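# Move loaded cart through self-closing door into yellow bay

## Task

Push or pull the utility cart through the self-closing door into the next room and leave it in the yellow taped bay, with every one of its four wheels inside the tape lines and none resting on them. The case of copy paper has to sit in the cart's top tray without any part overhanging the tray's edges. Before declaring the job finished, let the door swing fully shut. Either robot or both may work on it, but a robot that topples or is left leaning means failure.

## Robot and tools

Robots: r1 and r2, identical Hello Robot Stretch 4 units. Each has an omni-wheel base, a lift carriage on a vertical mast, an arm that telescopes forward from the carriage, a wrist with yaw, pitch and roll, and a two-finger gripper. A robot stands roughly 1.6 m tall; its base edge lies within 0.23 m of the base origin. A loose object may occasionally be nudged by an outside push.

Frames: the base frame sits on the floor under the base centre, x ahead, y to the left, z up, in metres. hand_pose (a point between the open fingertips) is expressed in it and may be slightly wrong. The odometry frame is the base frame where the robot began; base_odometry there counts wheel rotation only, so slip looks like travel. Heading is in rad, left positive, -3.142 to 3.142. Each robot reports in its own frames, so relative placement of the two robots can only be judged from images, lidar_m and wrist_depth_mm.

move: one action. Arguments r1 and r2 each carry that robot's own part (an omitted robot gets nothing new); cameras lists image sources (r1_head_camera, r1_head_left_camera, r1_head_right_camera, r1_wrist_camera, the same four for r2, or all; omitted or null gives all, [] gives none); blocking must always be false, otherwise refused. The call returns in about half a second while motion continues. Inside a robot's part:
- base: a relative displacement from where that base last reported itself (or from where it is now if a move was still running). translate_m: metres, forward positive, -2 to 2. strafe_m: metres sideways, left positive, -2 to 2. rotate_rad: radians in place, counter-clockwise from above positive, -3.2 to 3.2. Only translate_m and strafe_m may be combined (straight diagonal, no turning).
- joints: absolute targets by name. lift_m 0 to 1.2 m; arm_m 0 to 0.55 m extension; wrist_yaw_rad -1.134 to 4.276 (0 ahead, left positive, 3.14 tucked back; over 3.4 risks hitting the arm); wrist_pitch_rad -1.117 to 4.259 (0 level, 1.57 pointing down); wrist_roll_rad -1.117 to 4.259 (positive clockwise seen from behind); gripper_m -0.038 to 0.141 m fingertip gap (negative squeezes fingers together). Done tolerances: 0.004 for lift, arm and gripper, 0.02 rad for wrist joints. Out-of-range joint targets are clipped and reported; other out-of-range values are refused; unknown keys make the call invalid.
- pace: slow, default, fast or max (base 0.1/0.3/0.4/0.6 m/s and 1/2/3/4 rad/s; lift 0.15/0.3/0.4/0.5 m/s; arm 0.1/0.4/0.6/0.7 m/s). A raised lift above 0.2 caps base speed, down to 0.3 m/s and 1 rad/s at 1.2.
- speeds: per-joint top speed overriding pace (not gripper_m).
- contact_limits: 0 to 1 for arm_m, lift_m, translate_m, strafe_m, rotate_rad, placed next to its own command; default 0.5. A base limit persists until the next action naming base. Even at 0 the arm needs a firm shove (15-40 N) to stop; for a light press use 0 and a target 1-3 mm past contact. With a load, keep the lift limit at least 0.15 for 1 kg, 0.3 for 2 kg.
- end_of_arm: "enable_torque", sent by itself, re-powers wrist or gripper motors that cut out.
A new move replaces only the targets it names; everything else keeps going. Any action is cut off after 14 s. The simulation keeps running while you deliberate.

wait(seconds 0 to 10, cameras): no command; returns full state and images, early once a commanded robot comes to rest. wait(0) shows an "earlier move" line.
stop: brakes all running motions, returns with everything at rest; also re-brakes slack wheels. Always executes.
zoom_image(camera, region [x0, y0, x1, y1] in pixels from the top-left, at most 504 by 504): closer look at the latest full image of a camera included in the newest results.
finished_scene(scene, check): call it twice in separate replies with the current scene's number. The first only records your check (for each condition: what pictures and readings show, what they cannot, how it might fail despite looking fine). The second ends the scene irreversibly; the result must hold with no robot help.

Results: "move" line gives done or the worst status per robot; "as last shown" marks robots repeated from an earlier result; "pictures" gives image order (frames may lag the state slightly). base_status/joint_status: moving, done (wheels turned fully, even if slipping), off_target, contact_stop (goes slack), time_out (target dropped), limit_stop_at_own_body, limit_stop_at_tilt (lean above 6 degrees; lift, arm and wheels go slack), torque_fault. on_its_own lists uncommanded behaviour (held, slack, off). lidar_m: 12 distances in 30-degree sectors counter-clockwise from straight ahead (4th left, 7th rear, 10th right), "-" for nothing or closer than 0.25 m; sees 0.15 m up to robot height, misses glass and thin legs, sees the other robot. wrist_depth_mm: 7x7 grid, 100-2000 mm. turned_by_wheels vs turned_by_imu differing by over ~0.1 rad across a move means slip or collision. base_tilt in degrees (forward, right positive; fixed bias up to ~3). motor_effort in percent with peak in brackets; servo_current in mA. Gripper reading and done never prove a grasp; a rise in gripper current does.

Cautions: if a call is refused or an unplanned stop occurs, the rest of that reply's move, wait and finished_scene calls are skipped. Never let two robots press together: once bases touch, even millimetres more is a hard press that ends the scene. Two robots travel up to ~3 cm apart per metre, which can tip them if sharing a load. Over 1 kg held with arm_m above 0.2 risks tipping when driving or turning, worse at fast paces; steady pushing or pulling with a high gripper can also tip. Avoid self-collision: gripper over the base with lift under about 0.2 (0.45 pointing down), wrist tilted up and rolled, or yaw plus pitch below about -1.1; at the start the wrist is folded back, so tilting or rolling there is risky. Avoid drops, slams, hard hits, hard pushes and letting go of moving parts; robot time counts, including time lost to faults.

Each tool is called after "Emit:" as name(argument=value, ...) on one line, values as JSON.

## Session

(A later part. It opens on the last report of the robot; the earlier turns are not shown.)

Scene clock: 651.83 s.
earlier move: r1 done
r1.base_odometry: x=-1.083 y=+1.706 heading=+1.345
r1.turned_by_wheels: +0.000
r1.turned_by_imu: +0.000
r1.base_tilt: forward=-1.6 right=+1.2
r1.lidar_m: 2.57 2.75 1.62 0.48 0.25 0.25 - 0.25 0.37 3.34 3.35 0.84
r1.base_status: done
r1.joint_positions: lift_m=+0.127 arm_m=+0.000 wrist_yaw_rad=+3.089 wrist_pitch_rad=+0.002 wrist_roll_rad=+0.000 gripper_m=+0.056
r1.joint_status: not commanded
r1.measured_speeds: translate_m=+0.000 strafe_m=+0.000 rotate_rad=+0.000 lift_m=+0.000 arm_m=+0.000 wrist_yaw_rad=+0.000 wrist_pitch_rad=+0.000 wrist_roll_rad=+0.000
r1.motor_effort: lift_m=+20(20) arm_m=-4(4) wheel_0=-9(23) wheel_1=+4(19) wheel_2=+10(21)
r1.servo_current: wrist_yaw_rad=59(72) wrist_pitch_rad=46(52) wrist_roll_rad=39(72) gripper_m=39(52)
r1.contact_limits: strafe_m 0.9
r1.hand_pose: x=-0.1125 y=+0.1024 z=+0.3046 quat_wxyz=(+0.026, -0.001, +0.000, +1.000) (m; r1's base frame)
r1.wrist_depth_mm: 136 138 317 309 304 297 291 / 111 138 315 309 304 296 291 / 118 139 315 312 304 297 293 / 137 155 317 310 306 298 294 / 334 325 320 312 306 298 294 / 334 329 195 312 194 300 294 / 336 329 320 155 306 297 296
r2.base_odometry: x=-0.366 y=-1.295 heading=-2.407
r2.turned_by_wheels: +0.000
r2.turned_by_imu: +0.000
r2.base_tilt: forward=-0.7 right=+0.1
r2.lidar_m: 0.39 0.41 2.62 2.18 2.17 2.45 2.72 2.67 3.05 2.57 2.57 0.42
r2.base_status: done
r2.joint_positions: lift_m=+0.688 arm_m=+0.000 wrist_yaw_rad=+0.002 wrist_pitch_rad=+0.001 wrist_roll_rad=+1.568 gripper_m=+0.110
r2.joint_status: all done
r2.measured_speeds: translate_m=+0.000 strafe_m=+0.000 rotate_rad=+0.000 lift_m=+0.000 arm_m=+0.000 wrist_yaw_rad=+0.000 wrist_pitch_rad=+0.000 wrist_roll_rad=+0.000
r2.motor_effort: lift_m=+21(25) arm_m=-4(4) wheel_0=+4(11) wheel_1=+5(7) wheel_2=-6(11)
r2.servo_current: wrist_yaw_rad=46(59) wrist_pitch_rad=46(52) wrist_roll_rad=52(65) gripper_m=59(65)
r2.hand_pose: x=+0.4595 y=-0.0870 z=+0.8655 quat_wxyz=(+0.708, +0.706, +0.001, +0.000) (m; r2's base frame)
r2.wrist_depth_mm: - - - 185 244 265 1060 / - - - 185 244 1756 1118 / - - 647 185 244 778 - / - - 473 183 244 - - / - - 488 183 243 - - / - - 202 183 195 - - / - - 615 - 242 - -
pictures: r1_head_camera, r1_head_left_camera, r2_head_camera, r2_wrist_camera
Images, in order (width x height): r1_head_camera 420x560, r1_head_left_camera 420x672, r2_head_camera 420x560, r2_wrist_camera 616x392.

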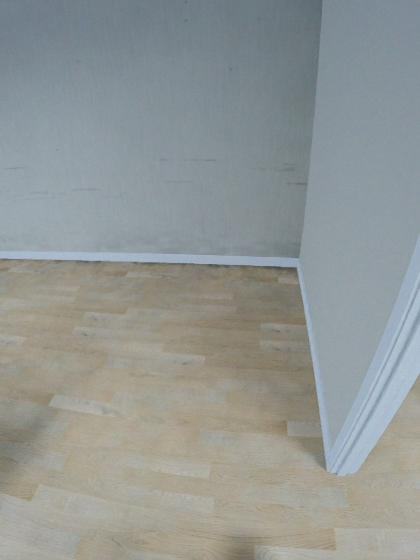

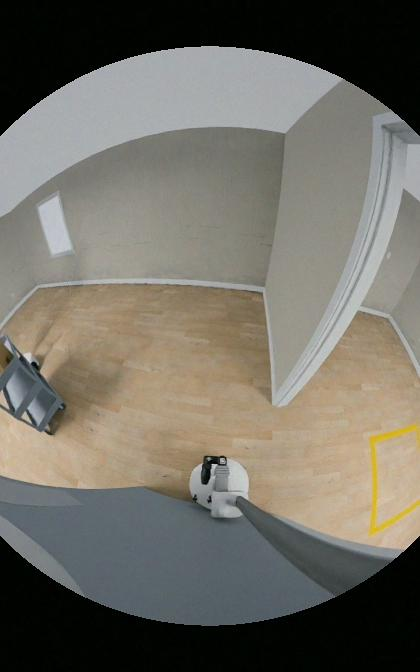

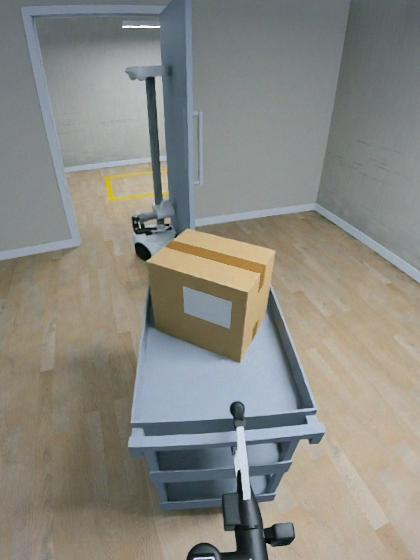

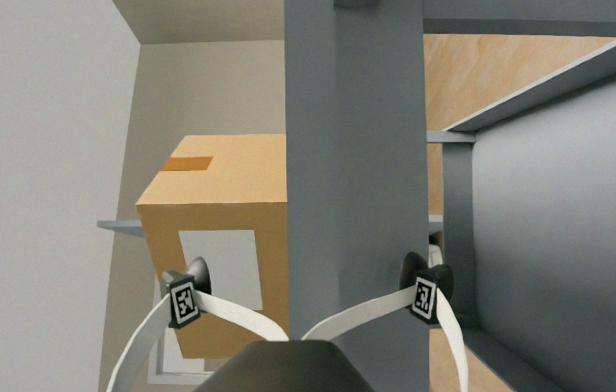

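Emit:
zoom_image(camera="r2_head_camera", region=[20, 0, 260, 280])

Emit:
zoom_image(camera="r1_head_left_camera", region=[0, 300, 420, 640])

Scaled by 1.800 from the camera's 420x560 image, which has a finer 1200x1600 frame.

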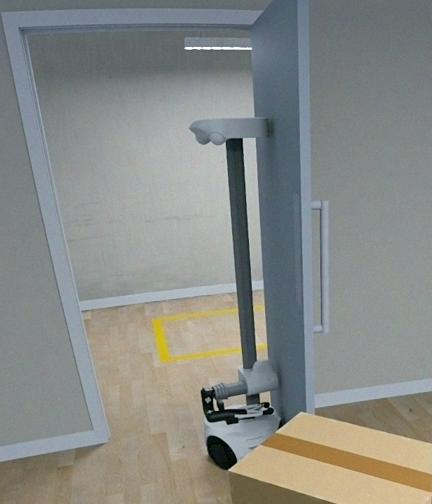

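Scaled by 1.200 from the camera's 420x672 image, which has a finer 600x960 frame.

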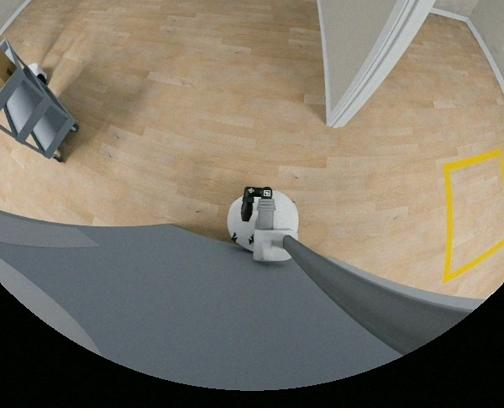

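Emit:
move(blocking=false, cameras=[], r1={"base": {"translate_m": -0.28, "strafe_m": 0.20}, "pace": "slow", "contact_limits": {"translate_m": 0.9}}, r2={"base": {"translate_m": -0.035}, "pace": "slow"})

Emit:
wait(seconds=2, cameras=["r2_wrist_camera"])

Emit:
wait(seconds=3, cameras=["r2_head_camera"])

Scene clock: 753.37 s.
move: r1 moving; r2 moving
r1.base_odometry: x=-1.094 y=+1.697 heading=+1.345
r1.turned_by_wheels: +0.001
r1.turned_by_imu: +0.000
r1.base_tilt: forward=-1.6 right=+1.3
r1.lidar_m: 2.59 2.79 1.61 0.53 0.25 0.25 - 0.25 0.37 3.35 3.37 0.82
r1.base_status: translate_m moving; strafe_m moving
r1.joint_positions: lift_m=+0.127 arm_m=+0.000 wrist_yaw_rad=+3.089 wrist_pitch_rad=+0.002 wrist_roll_rad=+0.000 gripper_m=+0.056
r1.joint_status: not commanded
r1.measured_speeds: translate_m=-0.044 strafe_m=+0.031 rotate_rad=-0.004 lift_m=+0.000 arm_m=+0.000 wrist_yaw_rad=+0.000 wrist_pitch_rad=+0.000 wrist_roll_rad=+0.000
r1.motor_effort: lift_m=+20(20) arm_m=-4(4) wheel_0=-12(15) wheel_1=+3(6) wheel_2=+17(18)
r1.servo_current: wrist_yaw_rad=52(59) wrist_pitch_rad=46(46) wrist_roll_rad=39(52) gripper_m=39(46)
r1.contact_limits: translate_m 0.9
r1.hand_pose: x=-0.1125 y=+0.1024 z=+0.3046 quat_wxyz=(+0.026, -0.001, +0.000, +1.000) (m; r1's base frame)
r1.wrist_depth_mm: 136 138 315 310 306 303 300 / 111 138 315 312 307 301 298 / 117 139 319 314 307 304 300 / 137 155 319 314 309 303 300 / 329 325 319 314 309 304 300 / 332 327 195 315 195 303 298 / 332 327 324 156 310 303 300
r2.base_odometry: x=-0.358 y=-1.287 heading=-2.407
r2.turned_by_wheels: +0.000
r2.turned_by_imu: +0.000
r2.base_tilt: forward=-0.7 right=+0.1
r2.lidar_m: 0.41 0.43 2.61 2.18 2.18 2.44 2.70 2.68 3.05 2.59 2.57 0.45
r2.base_status: translate_m moving
r2.joint_positions: lift_m=+0.688 arm_m=+0.000 wrist_yaw_rad=+0.002 wrist_pitch_rad=+0.001 wrist_roll_rad=+1.568 gripper_m=+0.110
r2.joint_status: not commanded
r2.measured_speeds: translate_m=-0.048 strafe_m=+0.000 rotate_rad=+0.000 lift_m=+0.000 arm_m=+0.000 wrist_yaw_rad=+0.000 wrist_pitch_rad=+0.000 wrist_roll_rad=+0.000
r2.motor_effort: lift_m=+21(21) arm_m=-4(4) wheel_0=-3(8) wheel_1=-6(7) wheel_2=+8(9)
r2.servo_current: wrist_yaw_rad=46(59) wrist_pitch_rad=39(46) wrist_roll_rad=46(59) gripper_m=52(59)
r2.hand_pose: x=+0.4595 y=-0.0870 z=+0.8655 quat_wxyz=(+0.708, +0.706, +0.001, +0.000) (m; r2's base frame)
r2.wrist_depth_mm: - - - 193 254 1397 1138 / - - - 193 253 1756 544 / - - 640 194 253 842 - / - - 488 193 254 854 - / - - 504 193 253 - - / - - 202 193 195 - - / - - 621 - 253 1808 -
pictures: none
No camera images: "cameras" was empty.

Scene clock: 754.33 s.
earlier move: r1 moving; r2 done
r1.base_odometry: x=-1.159 y=+1.638 heading=+1.345
r1.turned_by_wheels: +0.000
r1.turned_by_imu: +0.000
r1.base_tilt: forward=-1.6 right=+1.3
r1.lidar_m: 2.68 2.87 1.57 1.59 0.27 0.25 - 0.25 0.29 3.39 3.46 0.92
r1.base_status: translate_m moving; strafe_m moving
r1.joint_positions: lift_m=+0.127 arm_m=+0.000 wrist_yaw_rad=+3.089 wrist_pitch_rad=+0.002 wrist_roll_rad=+0.000 gripper_m=+0.056
r1.joint_status: not commanded
r1.measured_speeds: translate_m=-0.082 strafe_m=+0.059 rotate_rad=-0.002 lift_m=+0.000 arm_m=+0.000 wrist_yaw_rad=+0.000 wrist_pitch_rad=+0.000 wrist_roll_rad=+0.000
r1.motor_effort: lift_m=+20(20) arm_m=-4(4) wheel_0=-13(17) wheel_1=+3(7) wheel_2=+14(19)
r1.servo_current: wrist_yaw_rad=65(65) wrist_pitch_rad=46(46) wrist_roll_rad=33(59) gripper_m=39(46)
r1.contact_limits: translate_m 0.9
r1.hand_pose: x=-0.1125 y=+0.1024 z=+0.3046 quat_wxyz=(+0.026, -0.001, +0.000, +1.000) (m; r1's base frame)
r1.wrist_depth_mm: 136 138 322 329 336 342 347 / 110 139 322 329 336 342 347 / 118 139 322 330 334 343 347 / 137 155 324 330 338 343 349 / 314 319 324 332 338 343 349 / 314 319 195 332 195 343 351 / 312 315 324 155 336 345 353
r2.base_odometry: x=-0.341 y=-1.271 heading=-2.407
r2.turned_by_wheels: +0.000
r2.turned_by_imu: +0.000
r2.base_tilt: forward=-0.7 right=+0.1
r2.lidar_m: 0.42 0.46 2.59 2.18 2.18 2.45 2.67 2.65 3.03 2.59 2.58 0.46
r2.base_status: done
r2.joint_positions: lift_m=+0.688 arm_m=+0.000 wrist_yaw_rad=+0.002 wrist_pitch_rad=+0.001 wrist_roll_rad=+1.568 gripper_m=+0.110
r2.joint_status: not commanded
r2.measured_speeds: translate_m=+0.000 strafe_m=+0.000 rotate_rad=+0.000 lift_m=+0.000 arm_m=+0.000 wrist_yaw_rad=+0.000 wrist_pitch_rad=+0.000 wrist_roll_rad=+0.000
r2.motor_effort: lift_m=+21(21) arm_m=-4(4) wheel_0=-3(14) wheel_1=-5(7) wheel_2=+5(10)
r2.servo_current: wrist_yaw_rad=39(59) wrist_pitch_rad=46(52) wrist_roll_rad=46(59) gripper_m=46(59)
r2.hand_pose: x=+0.4595 y=-0.0870 z=+0.8655 quat_wxyz=(+0.708, +0.706, +0.001, +0.000) (m; r2's base frame)
r2.wrist_depth_mm: - - - 266 279 285 289 / - - - 278 278 1708 544 / - - 676 277 277 842 - / - - 508 277 276 866 - / - - 535 217 276 842 - / - - 202 216 195 - - / - - - - - 1863 -
wait: 0.97 of 2 s (r2 has come to rest)
pictures: r2_wrist_camera
Images, in order (width x height): r2_wrist_camera 616x392.

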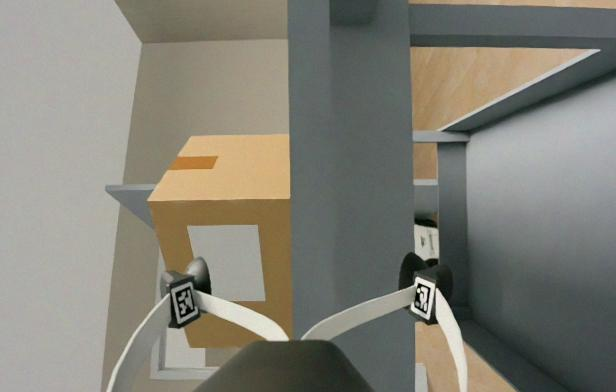

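Scene clock: 757.33 s.
earlier move: r1 contact_stop
r1.base_odometry: x=-1.190 y=+1.724 heading=+1.658
r1.turned_by_wheels: +0.313
r1.turned_by_imu: +0.342
r1.base_tilt: forward=-1.5 right=+1.3
r1.lidar_m: 2.65 3.43 1.49 0.27 0.25 - 0.25 0.27 3.45 3.52 0.89 1.59
r1.base_status: translate_m contact_stop; strafe_m contact_stop
r1.joint_positions: lift_m=+0.127 arm_m=+0.000 wrist_yaw_rad=+3.089 wrist_pitch_rad=+0.002 wrist_roll_rad=+0.000 gripper_m=+0.056
r1.joint_status: not commanded
r1.measured_speeds: translate_m=+0.049 strafe_m=-0.009 rotate_rad=+0.094 lift_m=+0.000 arm_m=+0.000 wrist_yaw_rad=+0.000 wrist_pitch_rad=+0.000 wrist_roll_rad=+0.000
r1.on_its_own: the wheels are slack since a contact_stop
r1.motor_effort: lift_m=+20(20) arm_m=+4(4) wheel_0=-1(23) wheel_1=+0(7) wheel_2=+0(33)
r1.servo_current: wrist_yaw_rad=33(65) wrist_pitch_rad=46(46) wrist_roll_rad=33(65) gripper_m=46(46)
r1.contact_limits: translate_m 0.9
r1.hand_pose: x=-0.1126 y=+0.1024 z=+0.3046 quat_wxyz=(+0.026, -0.001, +0.000, +1.000) (m; r1's base frame)
r1.wrist_depth_mm: - 137 320 291 263 238 224 / - 137 315 291 263 239 224 / 111 138 249 291 263 240 225 / 125 140 310 293 264 239 226 / 430 375 329 293 264 240 225 / 439 377 195 293 197 241 223 / 445 379 330 143 258 236 227
r2.base_odometry: x=-0.341 y=-1.271 heading=-2.407
r2.turned_by_wheels: +0.000
r2.turned_by_imu: +0.000
r2.base_tilt: forward=-0.6 right=+0.1
r2.lidar_m: 0.40 0.46 2.55 2.17 2.17 2.44 2.68 2.66 3.05 2.60 2.57 0.48
r2.base_status: done
r2.joint_positions: lift_m=+0.688 arm_m=+0.000 wrist_yaw_rad=+0.002 wrist_pitch_rad=+0.001 wrist_roll_rad=+1.568 gripper_m=+0.110
r2.joint_status: not commanded
r2.measured_speeds: translate_m=+0.000 strafe_m=+0.000 rotate_rad=+0.000 lift_m=+0.000 arm_m=+0.000 wrist_yaw_rad=+0.000 wrist_pitch_rad=+0.000 wrist_roll_rad=+0.000
r2.motor_effort: lift_m=+21(21) arm_m=-4(4) wheel_0=-3(14) wheel_1=-5(7) wheel_2=+5(10)
r2.servo_current: wrist_yaw_rad=46(65) wrist_pitch_rad=33(52) wrist_roll_rad=46(65) gripper_m=46(59)
r2.hand_pose: x=+0.4595 y=-0.0870 z=+0.8655 quat_wxyz=(+0.708, +0.706, +0.001, +0.000) (m; r2's base frame)
r2.wrist_depth_mm: - - - 266 277 283 289 / - - - 276 277 1756 549 / - - 676 276 277 842 - / - - 508 277 277 878 - / - - 530 216 276 842 - / - - 202 217 195 - - / - - - - - 1863 -
wait: 3.00 s; no rest
pictures: r2_head_camera
Images, in order (width x height): r2_head_camera 420x560.

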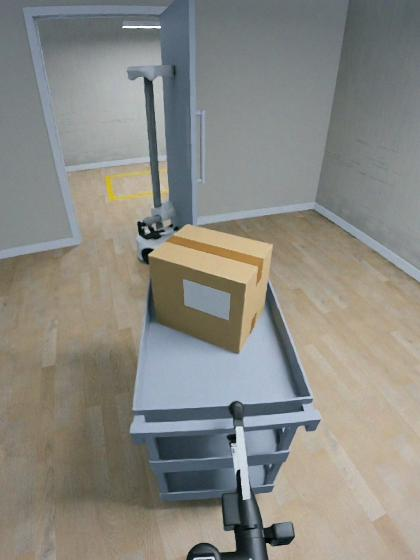

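Emit:
stop()

Emit:
wait(seconds=0, cameras=["r1_head_camera", "r1_head_left_camera", "r1_head_right_camera"])

Scene clock: 803.40 s.
earlier move: r1 contact_stop
stop: r1's wheels hold again
r1.base_odometry: x=-0.594 y=+2.096 heading=+0.800
r1.turned_by_wheels: -0.858
r1.turned_by_imu: -0.864
r1.base_tilt: forward=-1.6 right=+1.3
r1.lidar_m: 0.25 0.71 2.17 0.25 0.25 - 0.25 0.39 2.91 3.08 3.01 0.25
r1.base_status: translate_m contact_stop (by the wheels' count: +0.372 of -0.280); strafe_m contact_stop (by the wheels' count: -0.240 of +0.200)
r1.joint_positions: lift_m=+0.127 arm_m=+0.000 wrist_yaw_rad=+3.089 wrist_pitch_rad=+0.002 wrist_roll_rad=+0.000 gripper_m=+0.056
r1.joint_status: not commanded
r1.measured_speeds: translate_m=+0.000 strafe_m=+0.000 rotate_rad=+0.000 lift_m=+0.000 arm_m=+0.000 wrist_yaw_rad=+0.000 wrist_pitch_rad=+0.000 wrist_roll_rad=+0.000
r1.motor_effort: lift_m=+20(20) arm_m=-4(5) wheel_0=+0(23) wheel_1=+0(7) wheel_2=+0(33)
r1.servo_current: wrist_yaw_rad=59(72) wrist_pitch_rad=39(52) wrist_roll_rad=46(78) gripper_m=39(46)
r1.contact_limits: translate_m 0.9
r1.hand_pose: x=-0.1125 y=+0.1024 z=+0.3046 quat_wxyz=(+0.026, -0.001, +0.000, +1.000) (m; r1's base frame)
r1.wrist_depth_mm: 136 138 347 289 246 214 195 / 113 139 340 290 246 214 196 / 118 140 324 290 248 215 196 / 137 163 330 290 250 215 196 / 539 452 353 291 249 216 197 / 723 459 195 293 197 216 197 / 699 436 347 143 243 208 197
r2.base_odometry: x=-0.341 y=-1.271 heading=-2.407
r2.turned_by_wheels: +0.000
r2.turned_by_imu: +0.002
r2.base_tilt: forward=-0.7 right=+0.0
r2.lidar_m: 0.43 0.45 2.58 2.16 2.17 2.40 2.67 2.66 3.02 2.57 2.59 0.46
r2.base_status: done
r2.joint_positions: lift_m=+0.688 arm_m=+0.000 wrist_yaw_rad=+0.002 wrist_pitch_rad=+0.001 wrist_roll_rad=+1.568 gripper_m=+0.110
r2.joint_status: not commanded
r2.measured_speeds: translate_m=+0.000 strafe_m=+0.000 rotate_rad=+0.000 lift_m=+0.000 arm_m=+0.000 wrist_yaw_rad=+0.000 wrist_pitch_rad=+0.000 wrist_roll_rad=+0.000
r2.motor_effort: lift_m=+21(21) arm_m=-4(4) wheel_0=-3(14) wheel_1=-5(7) wheel_2=+4(10)
r2.servo_current: wrist_yaw_rad=52(65) wrist_pitch_rad=39(52) wrist_roll_rad=59(65) gripper_m=46(59)
r2.hand_pose: x=+0.4595 y=-0.0870 z=+0.8655 quat_wxyz=(+0.708, +0.706, +0.001, +0.000) (m; r2's base frame)
r2.wrist_depth_mm: - - - 266 278 283 287 / - - - 278 278 1708 549 / - - 668 277 277 854 - / - - 512 277 276 878 - / - - 535 217 277 878 - / - - 202 217 195 - - / - - - - - 1921 -
pictures: r1_head_camera, r1_head_left_camera, r1_head_right_camera, r1_wrist_camera, r2_head_camera, r2_head_left_camera, r2_head_right_camera, r2_wrist_camera
Images, in order (width x height): r1_head_camera 420x560, r1_head_left_camera 420x672, r1_head_right_camera 420x672, r1_wrist_camera 616x392, r2_head_camera 420x560, r2_head_left_camera 420x672, r2_head_right_camera 420x672, r2_wrist_camera 616x392.

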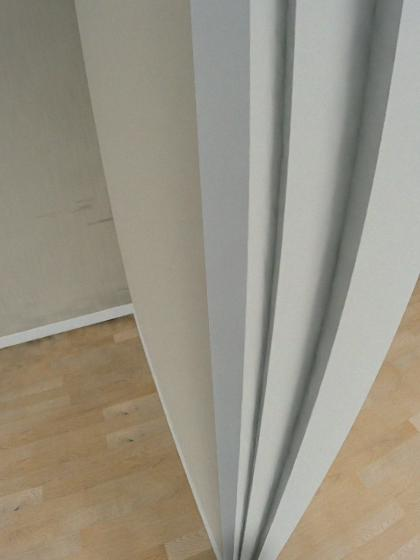

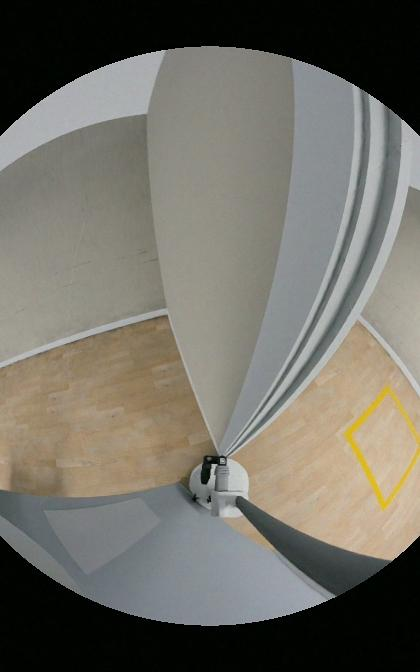

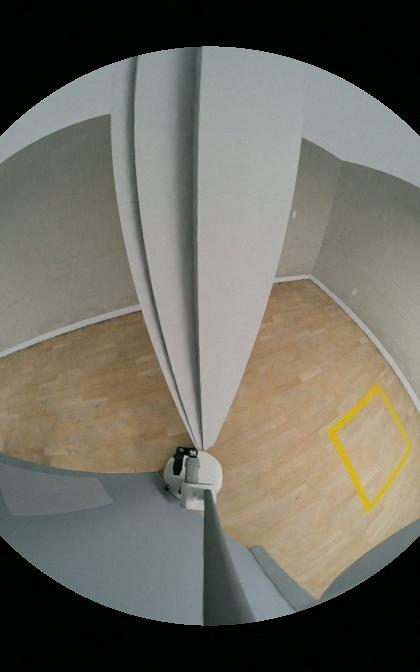

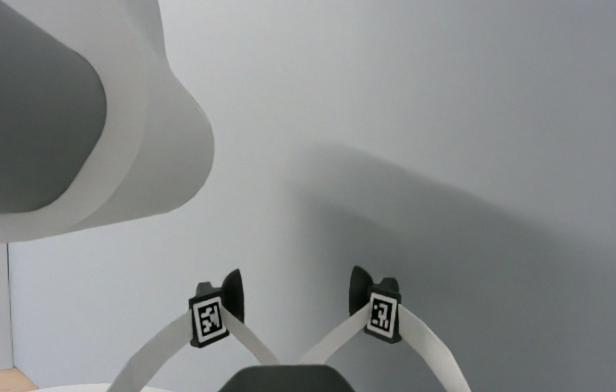

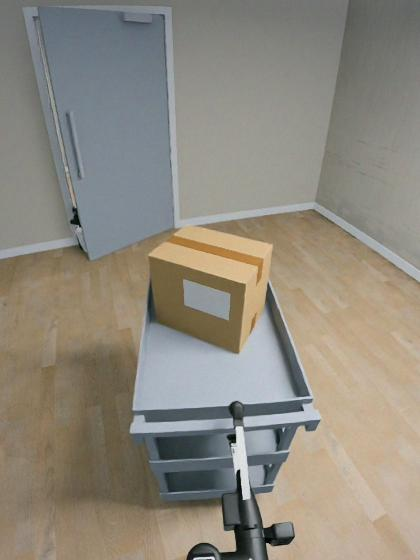

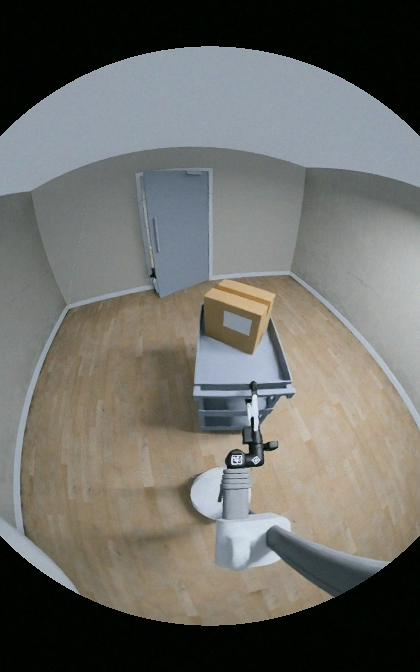

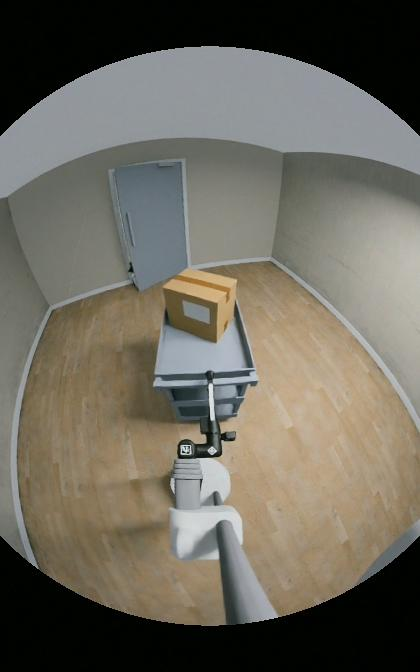

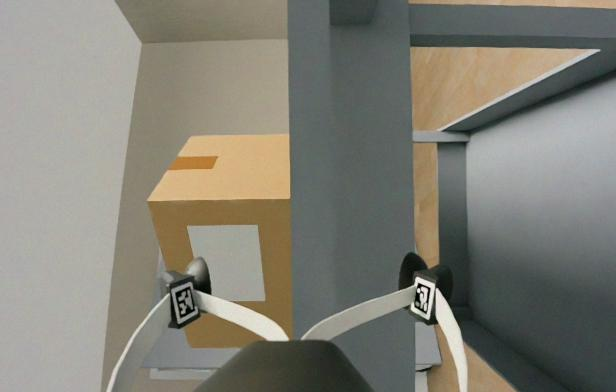

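Scene clock: 803.40 s.
r1.base_odometry: x=-0.594 y=+2.096 heading=+0.800
r1.turned_by_wheels: +0.000
r1.turned_by_imu: +0.000
r1.base_tilt: forward=-1.6 right=+1.3
r1.lidar_m: 0.25 0.71 2.17 0.25 0.25 - 0.25 0.39 2.91 3.08 3.01 0.25
r1.base_status: translate_m contact_stop (by the wheels' count: +0.372 of -0.280); strafe_m contact_stop (by the wheels' count: -0.240 of +0.200)
r1.joint_positions: lift_m=+0.127 arm_m=+0.000 wrist_yaw_rad=+3.089 wrist_pitch_rad=+0.002 wrist_roll_rad=+0.000 gripper_m=+0.056
r1.joint_status: not commanded
r1.measured_speeds: translate_m=+0.000 strafe_m=+0.000 rotate_rad=+0.000 lift_m=+0.000 arm_m=+0.000 wrist_yaw_rad=+0.000 wrist_pitch_rad=+0.000 wrist_roll_rad=+0.000
r1.motor_effort: lift_m=+20(20) arm_m=-4(5) wheel_0=+0(23) wheel_1=+0(7) wheel_2=+0(33)
r1.servo_current: wrist_yaw_rad=59(72) wrist_pitch_rad=39(52) wrist_roll_rad=46(78) gripper_m=39(46)
r1.contact_limits: translate_m 0.9
r1.hand_pose: x=-0.1125 y=+0.1024 z=+0.3046 quat_wxyz=(+0.026, -0.001, +0.000, +1.000) (m; r1's base frame)
r1.wrist_depth_mm: 136 138 347 289 246 214 195 / 113 139 340 290 246 214 196 / 118 140 324 290 248 215 196 / 137 163 330 290 250 215 196 / 539 452 353 291 249 216 197 / 723 459 195 293 197 216 197 / 699 436 347 143 243 208 197
r2.base_odometry: x=-0.341 y=-1.271 heading=-2.407
r2.turned_by_wheels: +0.000
r2.turned_by_imu: +0.000
r2.base_tilt: forward=-0.7 right=+0.0
r2.lidar_m: 0.43 0.45 2.58 2.16 2.17 2.40 2.67 2.66 3.02 2.57 2.59 0.46
r2.base_status: done
r2.joint_positions: lift_m=+0.688 arm_m=+0.000 wrist_yaw_rad=+0.002 wrist_pitch_rad=+0.001 wrist_roll_rad=+1.568 gripper_m=+0.110
r2.joint_status: not commanded
r2.measured_speeds: translate_m=+0.000 strafe_m=+0.000 rotate_rad=+0.000 lift_m=+0.000 arm_m=+0.000 wrist_yaw_rad=+0.000 wrist_pitch_rad=+0.000 wrist_roll_rad=+0.000
r2.motor_effort: lift_m=+21(21) arm_m=-4(4) wheel_0=-3(14) wheel_1=-5(7) wheel_2=+4(10)
r2.servo_current: wrist_yaw_rad=52(65) wrist_pitch_rad=39(52) wrist_roll_rad=59(65) gripper_m=46(59)
r2.hand_pose: x=+0.4595 y=-0.0870 z=+0.8655 quat_wxyz=(+0.708, +0.706, +0.001, +0.000) (m; r2's base frame)
r2.wrist_depth_mm: - - - 266 278 283 287 / - - - 278 278 1708 549 / - - 668 277 277 854 - / - - 512 277 276 878 - / - - 535 217 277 878 - / - - 202 217 195 - - / - - - - - 1921 -
pictures: r1_head_camera, r1_head_left_camera, r1_head_right_camera
Images, in order (width x height): r1_head_camera 420x560, r1_head_left_camera 420x672, r1_head_right_camera 420x672.

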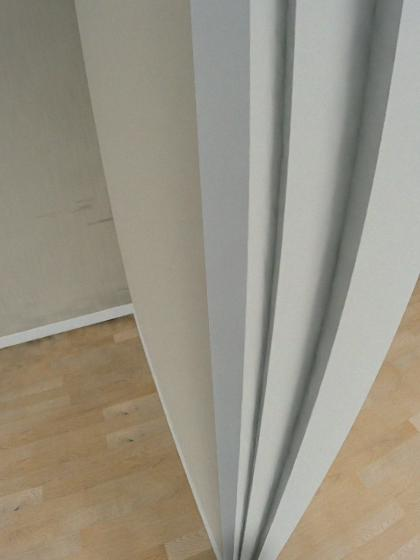

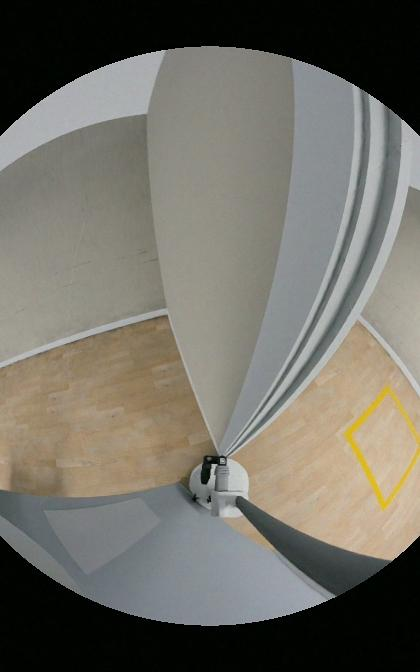

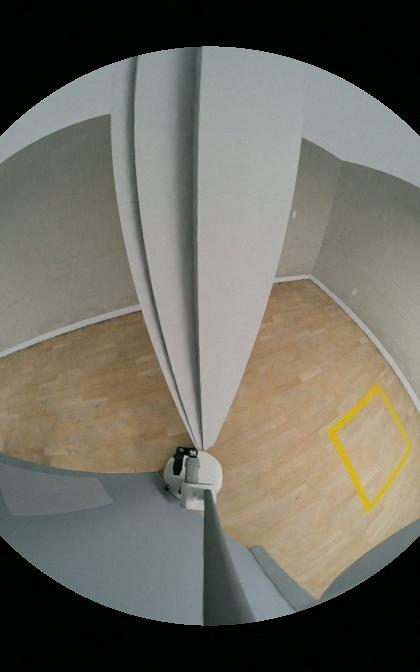

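Emit:
move(blocking=false, cameras=[], r1={"base": {"translate_m": -0.326, "strafe_m": 0.179}, "pace": "slow", "contact_limits": {"translate_m": 0.9}}, r2={"base": {"translate_m": 0.010}, "pace": "slow"})

Emit:
wait(seconds=1.5, cameras=[])

Emit:
wait(seconds=4, cameras=[])

Emit:
stop()

Emit:
wait(seconds=0, cameras=["r1_head_camera", "r1_head_left_camera", "r2_head_camera"])

Scene clock: 861.20 s.
move: r1 moving; r2 moving
r1.base_odometry: x=-0.607 y=+2.092 heading=+0.799
r1.turned_by_wheels: -0.001
r1.turned_by_imu: -0.001
r1.base_tilt: forward=-1.6 right=+1.3
r1.lidar_m: 0.25 0.76 2.23 0.25 0.25 - 0.25 0.36 2.92 3.12 3.03 0.25
r1.base_status: translate_m moving; strafe_m moving
r1.joint_positions: lift_m=+0.127 arm_m=+0.000 wrist_yaw_rad=+3.089 wrist_pitch_rad=+0.002 wrist_roll_rad=+0.000 gripper_m=+0.056
r1.joint_status: not commanded
r1.measured_speeds: translate_m=-0.048 strafe_m=+0.027 rotate_rad=+0.002 lift_m=+0.000 arm_m=+0.000 wrist_yaw_rad=+0.000 wrist_pitch_rad=+0.000 wrist_roll_rad=+0.000
r1.motor_effort: lift_m=+20(20) arm_m=-4(4) wheel_0=-16(17) wheel_1=-3(4) wheel_2=+9(12)
r1.servo_current: wrist_yaw_rad=59(72) wrist_pitch_rad=46(52) wrist_roll_rad=52(65) gripper_m=39(46)
r1.contact_limits: translate_m 0.9
r1.hand_pose: x=-0.1125 y=+0.1024 z=+0.3046 quat_wxyz=(+0.026, -0.001, +0.000, +1.000) (m; r1's base frame)
r1.wrist_depth_mm: 137 139 343 287 246 214 195 / 113 139 338 286 246 214 197 / 117 140 319 289 248 220 197 / 137 163 330 290 249 217 198 / 525 439 351 290 248 213 198 / 554 445 193 293 196 216 198 / 564 430 345 143 244 209 198
r2.base_odometry: x=-0.347 y=-1.277 heading=-2.407
r2.turned_by_wheels: +0.000
r2.turned_by_imu: +0.001
r2.base_tilt: forward=-0.7 right=+0.1
r2.lidar_m: 0.42 0.44 2.59 2.17 2.17 2.41 2.70 2.69 3.03 2.56 2.58 0.48
r2.base_status: translate_m moving
r2.joint_positions: lift_m=+0.688 arm_m=+0.000 wrist_yaw_rad=+0.002 wrist_pitch_rad=+0.001 wrist_roll_rad=+1.568 gripper_m=+0.110
r2.joint_status: not commanded
r2.measured_speeds: translate_m=+0.014 strafe_m=+0.000 rotate_rad=-0.001 lift_m=+0.000 arm_m=+0.000 wrist_yaw_rad=+0.000 wrist_pitch_rad=+0.000 wrist_roll_rad=+0.000
r2.motor_effort: lift_m=+21(21) arm_m=-4(4) wheel_0=+6(8) wheel_1=+3(5) wheel_2=-5(10)
r2.servo_current: wrist_yaw_rad=46(52) wrist_pitch_rad=39(46) wrist_roll_rad=46(52) gripper_m=52(52)
r2.hand_pose: x=+0.4595 y=-0.0870 z=+0.8655 quat_wxyz=(+0.708, +0.706, +0.001, +0.000) (m; r2's base frame)
r2.wrist_depth_mm: - - - 266 270 290 289 / - - - 270 271 1708 549 / - - 668 208 268 842 - / - - 500 208 268 854 - / - - 521 208 267 878 - / - - 202 209 195 - - / - - - - - 1921 -
pictures: none
No camera images: "cameras" was empty.

Scene clock: 861.63 s.
earlier move: r1 moving; r2 done
r1.base_odometry: x=-0.641 y=+2.082 heading=+0.799
r1.turned_by_wheels: +0.000
r1.turned_by_imu: +0.000
r1.base_tilt: forward=-1.5 right=+1.3
r1.lidar_m: 0.25 0.97 2.24 0.25 0.25 - 0.25 0.32 2.89 3.13 3.06 0.26
r1.base_status: translate_m moving; strafe_m moving
r1.joint_positions: lift_m=+0.127 arm_m=+0.000 wrist_yaw_rad=+3.089 wrist_pitch_rad=+0.002 wrist_roll_rad=+0.000 gripper_m=+0.056
r1.joint_status: not commanded
r1.measured_speeds: translate_m=-0.088 strafe_m=+0.051 rotate_rad=+0.008 lift_m=+0.000 arm_m=+0.000 wrist_yaw_rad=+0.000 wrist_pitch_rad=+0.000 wrist_roll_rad=+0.000
r1.motor_effort: lift_m=+20(20) arm_m=-4(4) wheel_0=-17(19) wheel_1=-5(6) wheel_2=+12(13)
r1.servo_current: wrist_yaw_rad=59(78) wrist_pitch_rad=46(52) wrist_roll_rad=46(65) gripper_m=33(46)
r1.contact_limits: translate_m 0.9
r1.hand_pose: x=-0.1125 y=+0.1024 z=+0.3046 quat_wxyz=(+0.026, -0.001, +0.000, +1.000) (m; r1's base frame)
r1.wrist_depth_mm: 136 138 336 286 246 217 199 / 113 139 332 285 248 218 200 / 117 139 314 285 249 219 201 / 137 163 330 287 250 219 201 / 508 421 342 289 249 219 202 / 530 421 195 290 197 220 202 / 544 415 343 143 244 212 201
r2.base_odometry: x=-0.348 y=-1.278 heading=-2.407
r2.turned_by_wheels: +0.000
r2.turned_by_imu: +0.000
r2.base_tilt: forward=-0.7 right=+0.1
r2.lidar_m: 0.42 0.45 2.56 2.17 2.16 2.42 2.69 2.68 3.04 2.58 2.59 0.46
r2.base_status: done
r2.joint_positions: lift_m=+0.688 arm_m=+0.000 wrist_yaw_rad=+0.002 wrist_pitch_rad=+0.001 wrist_roll_rad=+1.568 gripper_m=+0.110
r2.joint_status: not commanded
r2.measured_speeds: translate_m=+0.000 strafe_m=+0.000 rotate_rad=+0.000 lift_m=+0.000 arm_m=+0.000 wrist_yaw_rad=+0.000 wrist_pitch_rad=+0.000 wrist_roll_rad=+0.000
r2.motor_effort: lift_m=+21(21) arm_m=-4(4) wheel_0=+4(8) wheel_1=+5(7) wheel_2=-5(10)
r2.servo_current: wrist_yaw_rad=33(59) wrist_pitch_rad=39(46) wrist_roll_rad=46(52) gripper_m=52(52)
r2.hand_pose: x=+0.4595 y=-0.0870 z=+0.8655 quat_wxyz=(+0.708, +0.706, +0.001, +0.000) (m; r2's base frame)
r2.wrist_depth_mm: - - - 267 268 289 289 / - - - 268 267 1756 544 / - - 661 208 267 842 - / - - 496 208 267 866 - / - - 521 207 267 866 - / - - 202 207 195 - - / - - - - - 1808 -
wait: 0.43 of 1.5 s (r2 has come to rest)
pictures: none
No camera images: "cameras" was empty.

Scene clock: 865.57 s.
earlier move: r1 done
r1.base_odometry: x=-0.950 y=+1.988 heading=+0.799
r1.turned_by_wheels: +0.000
r1.turned_by_imu: -0.023
r1.base_tilt: forward=-1.6 right=+1.3
r1.lidar_m: 0.62 2.25 2.42 3.59 0.25 0.25 - 0.26 0.39 3.40 3.30 0.55
r1.base_status: done
r1.joint_positions: lift_m=+0.127 arm_m=+0.000 wrist_yaw_rad=+3.089 wrist_pitch_rad=+0.002 wrist_roll_rad=+0.000 gripper_m=+0.056
r1.joint_status: not commanded
r1.measured_speeds: translate_m=+0.000 strafe_m=+0.000 rotate_rad=+0.000 lift_m=+0.000 arm_m=+0.000 wrist_yaw_rad=+0.000 wrist_pitch_rad=+0.000 wrist_roll_rad=+0.000
r1.motor_effort: lift_m=+20(20) arm_m=-4(4) wheel_0=-8(19) wheel_1=-10(11) wheel_2=+9(15)
r1.servo_current: wrist_yaw_rad=39(78) wrist_pitch_rad=33(52) wrist_roll_rad=39(65) gripper_m=33(46)
r1.contact_limits: translate_m 0.9
r1.hand_pose: x=-0.1125 y=+0.1024 z=+0.3046 quat_wxyz=(+0.026, -0.001, +0.000, +1.000) (m; r1's base frame)
r1.wrist_depth_mm: 136 139 315 307 296 289 282 / 113 139 314 307 298 290 283 / 117 140 314 307 298 289 283 / 137 163 317 310 300 290 285 / 336 327 319 307 300 291 285 / 338 330 195 309 196 291 286 / 342 329 320 156 298 289 286
r2.base_odometry: x=-0.348 y=-1.278 heading=-2.407
r2.turned_by_wheels: +0.000
r2.turned_by_imu: +0.001
r2.base_tilt: forward=-0.7 right=+0.1
r2.lidar_m: 0.42 0.43 2.58 2.19 2.17 2.39 2.66 2.67 3.04 2.59 2.59 0.46
r2.base_status: done
r2.joint_positions: lift_m=+0.688 arm_m=+0.000 wrist_yaw_rad=+0.002 wrist_pitch_rad=+0.001 wrist_roll_rad=+1.568 gripper_m=+0.110
r2.joint_status: not commanded
r2.measured_speeds: translate_m=+0.000 strafe_m=+0.000 rotate_rad=+0.000 lift_m=+0.000 arm_m=+0.000 wrist_yaw_rad=+0.000 wrist_pitch_rad=+0.000 wrist_roll_rad=+0.000
r2.motor_effort: lift_m=+21(21) arm_m=-4(4) wheel_0=+4(8) wheel_1=+4(7) wheel_2=-5(10)
r2.servo_current: wrist_yaw_rad=46(59) wrist_pitch_rad=39(46) wrist_roll_rad=39(65) gripper_m=46(59)
r2.hand_pose: x=+0.4595 y=-0.0870 z=+0.8655 quat_wxyz=(+0.708, +0.706, +0.001, +0.000) (m; r2's base frame)
r2.wrist_depth_mm: - - - 266 267 291 289 / - - - 267 267 1708 544 / - - 661 208 267 842 - / - - 500 208 267 866 - / - - 521 208 267 866 - / - - 202 207 195 - - / - - - - - 1921 -
wait: 3.93 of 4 s (r1 has come to rest)
pictures: none
No camera images: "cameras" was empty.

Scene clock: 865.57 s.
stop: no move was running
r1.base_odometry: x=-0.950 y=+1.988 heading=+0.799
r1.turned_by_wheels: +0.000
r1.turned_by_imu: +0.000
r1.base_tilt: forward=-1.6 right=+1.3
r1.lidar_m: 0.62 2.25 2.42 3.59 0.25 0.25 - 0.26 0.39 3.40 3.30 0.55
r1.base_status: done
r1.joint_positions: lift_m=+0.127 arm_m=+0.000 wrist_yaw_rad=+3.089 wrist_pitch_rad=+0.002 wrist_roll_rad=+0.000 gripper_m=+0.056
r1.joint_status: not commanded
r1.measured_speeds: translate_m=+0.000 strafe_m=+0.000 rotate_rad=+0.000 lift_m=+0.000 arm_m=+0.000 wrist_yaw_rad=+0.000 wrist_pitch_rad=+0.000 wrist_roll_rad=+0.000
r1.motor_effort: lift_m=+20(20) arm_m=-4(4) wheel_0=-8(19) wheel_1=-10(11) wheel_2=+9(15)
r1.servo_current: wrist_yaw_rad=39(78) wrist_pitch_rad=33(52) wrist_roll_rad=39(65) gripper_m=33(46)
r1.contact_limits: translate_m 0.9
r1.hand_pose: x=-0.1125 y=+0.1024 z=+0.3046 quat_wxyz=(+0.026, -0.001, +0.000, +1.000) (m; r1's base frame)
r1.wrist_depth_mm: 136 139 315 307 296 289 282 / 113 139 314 307 298 290 283 / 117 140 314 307 298 289 283 / 137 163 317 310 300 290 285 / 336 327 319 307 300 291 285 / 338 330 195 309 196 291 286 / 342 329 320 156 298 289 286
r2.base_odometry: x=-0.348 y=-1.278 heading=-2.407
r2.turned_by_wheels: +0.000
r2.turned_by_imu: +0.000
r2.base_tilt: forward=-0.7 right=+0.1
r2.lidar_m: 0.42 0.43 2.58 2.19 2.17 2.39 2.66 2.67 3.04 2.59 2.59 0.46
r2.base_status: done
r2.joint_positions: lift_m=+0.688 arm_m=+0.000 wrist_yaw_rad=+0.002 wrist_pitch_rad=+0.001 wrist_roll_rad=+1.568 gripper_m=+0.110
r2.joint_status: not commanded
r2.measured_speeds: translate_m=+0.000 strafe_m=+0.000 rotate_rad=+0.000 lift_m=+0.000 arm_m=+0.000 wrist_yaw_rad=+0.000 wrist_pitch_rad=+0.000 wrist_roll_rad=+0.000
r2.motor_effort: lift_m=+21(21) arm_m=-4(4) wheel_0=+4(8) wheel_1=+4(7) wheel_2=-5(10)
r2.servo_current: wrist_yaw_rad=46(59) wrist_pitch_rad=39(46) wrist_roll_rad=39(65) gripper_m=46(59)
r2.hand_pose: x=+0.4595 y=-0.0870 z=+0.8655 quat_wxyz=(+0.708, +0.706, +0.001, +0.000) (m; r2's base frame)
r2.wrist_depth_mm: - - - 266 267 291 289 / - - - 267 267 1708 544 / - - 661 208 267 842 - / - - 500 208 267 866 - / - - 521 208 267 866 - / - - 202 207 195 - - / - - - - - 1921 -
pictures: r1_head_camera, r1_head_left_camera, r1_head_right_camera, r1_wrist_camera, r2_head_camera, r2_head_left_camera, r2_head_right_camera, r2_wrist_camera
Images, in order (width x height): r1_head_camera 420x560, r1_head_left_camera 420x672, r1_head_right_camera 420x672, r1_wrist_camera 616x392, r2_head_camera 420x560, r2_head_left_camera 420x672, r2_head_right_camera 420x672, r2_wrist_camera 616x392.

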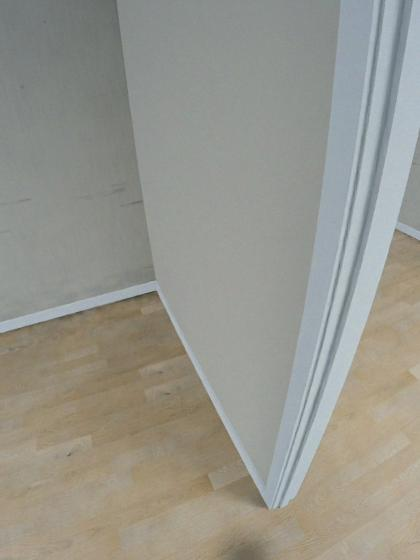

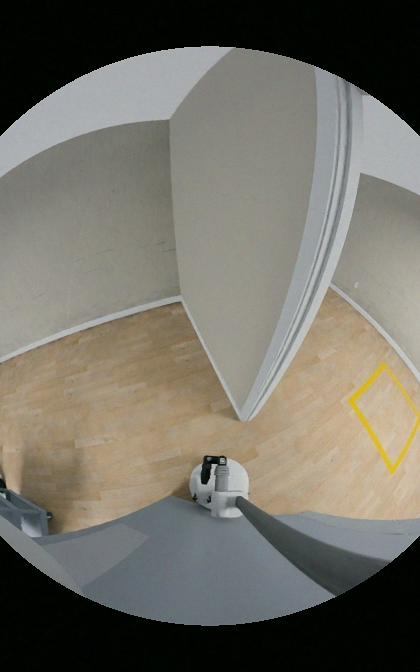

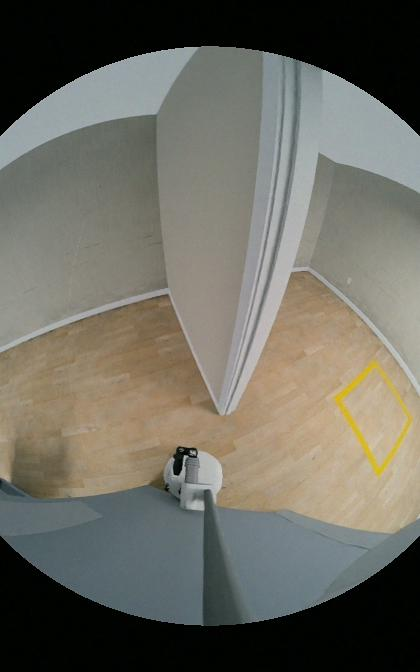

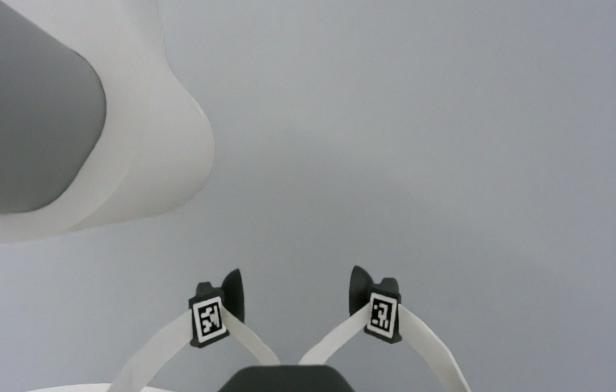

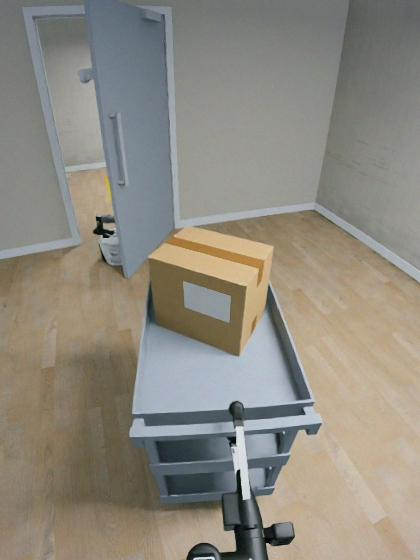

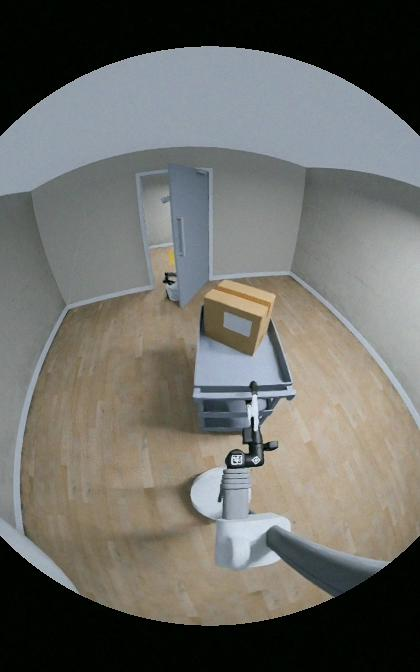

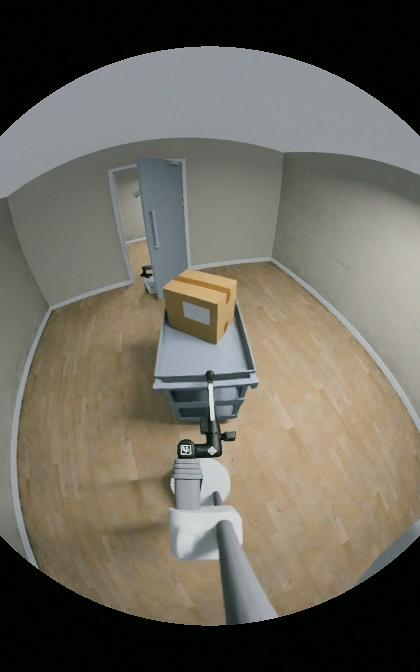

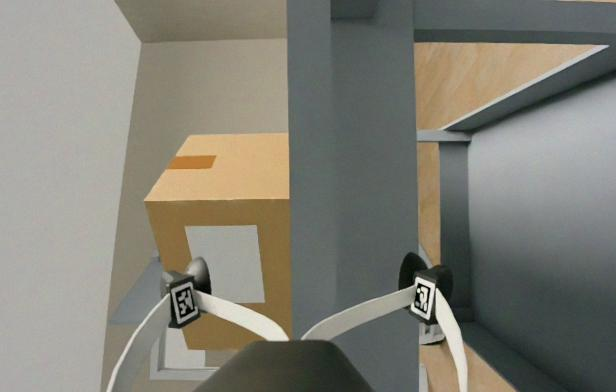

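Scene clock: 865.57 s.
r1.base_odometry: x=-0.950 y=+1.988 heading=+0.799
r1.turned_by_wheels: +0.000
r1.turned_by_imu: +0.000
r1.base_tilt: forward=-1.6 right=+1.3
r1.lidar_m: 0.62 2.25 2.42 3.59 0.25 0.25 - 0.26 0.39 3.40 3.30 0.55
r1.base_status: done
r1.joint_positions: lift_m=+0.127 arm_m=+0.000 wrist_yaw_rad=+3.089 wrist_pitch_rad=+0.002 wrist_roll_rad=+0.000 gripper_m=+0.056
r1.joint_status: not commanded
r1.measured_speeds: translate_m=+0.000 strafe_m=+0.000 rotate_rad=+0.000 lift_m=+0.000 arm_m=+0.000 wrist_yaw_rad=+0.000 wrist_pitch_rad=+0.000 wrist_roll_rad=+0.000
r1.motor_effort: lift_m=+20(20) arm_m=-4(4) wheel_0=-8(19) wheel_1=-10(11) wheel_2=+9(15)
r1.servo_current: wrist_yaw_rad=39(78) wrist_pitch_rad=33(52) wrist_roll_rad=39(65) gripper_m=33(46)
r1.contact_limits: translate_m 0.9
r1.hand_pose: x=-0.1125 y=+0.1024 z=+0.3046 quat_wxyz=(+0.026, -0.001, +0.000, +1.000) (m; r1's base frame)
r1.wrist_depth_mm: 136 139 315 307 296 289 282 / 113 139 314 307 298 290 283 / 117 140 314 307 298 289 283 / 137 163 317 310 300 290 285 / 336 327 319 307 300 291 285 / 338 330 195 309 196 291 286 / 342 329 320 156 298 289 286
r2.base_odometry: x=-0.348 y=-1.278 heading=-2.407
r2.turned_by_wheels: +0.000
r2.turned_by_imu: +0.000
r2.base_tilt: forward=-0.7 right=+0.1
r2.lidar_m: 0.42 0.43 2.58 2.19 2.17 2.39 2.66 2.67 3.04 2.59 2.59 0.46
r2.base_status: done
r2.joint_positions: lift_m=+0.688 arm_m=+0.000 wrist_yaw_rad=+0.002 wrist_pitch_rad=+0.001 wrist_roll_rad=+1.568 gripper_m=+0.110
r2.joint_status: not commanded
r2.measured_speeds: translate_m=+0.000 strafe_m=+0.000 rotate_rad=+0.000 lift_m=+0.000 arm_m=+0.000 wrist_yaw_rad=+0.000 wrist_pitch_rad=+0.000 wrist_roll_rad=+0.000
r2.motor_effort: lift_m=+21(21) arm_m=-4(4) wheel_0=+4(8) wheel_1=+4(7) wheel_2=-5(10)
r2.servo_current: wrist_yaw_rad=46(59) wrist_pitch_rad=39(46) wrist_roll_rad=39(65) gripper_m=46(59)
r2.hand_pose: x=+0.4595 y=-0.0870 z=+0.8655 quat_wxyz=(+0.708, +0.706, +0.001, +0.000) (m; r2's base frame)
r2.wrist_depth_mm: - - - 266 267 291 289 / - - - 267 267 1708 544 / - - 661 208 267 842 - / - - 500 208 267 866 - / - - 521 208 267 866 - / - - 202 207 195 - - / - - - - - 1921 -
pictures: r1_head_camera, r1_head_left_camera, r2_head_camera
Images, in order (width x height): r1_head_camera 420x560, r1_head_left_camera 420x672, r2_head_camera 420x560.

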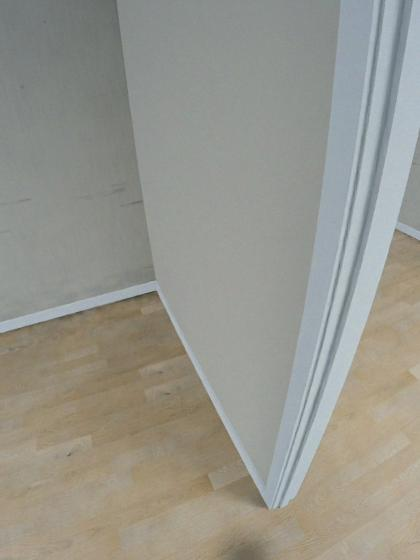

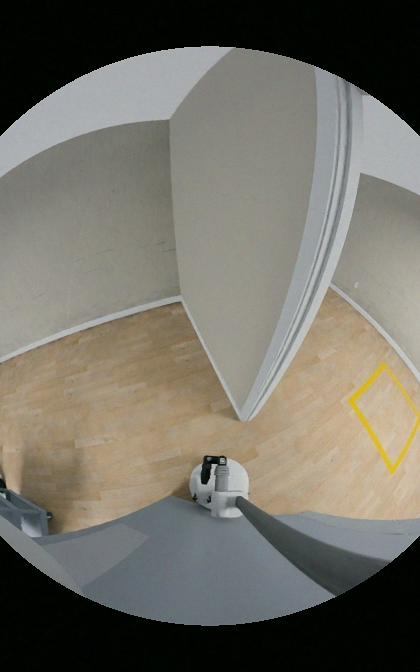

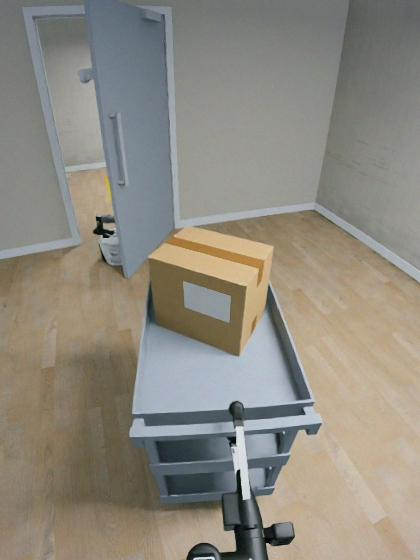

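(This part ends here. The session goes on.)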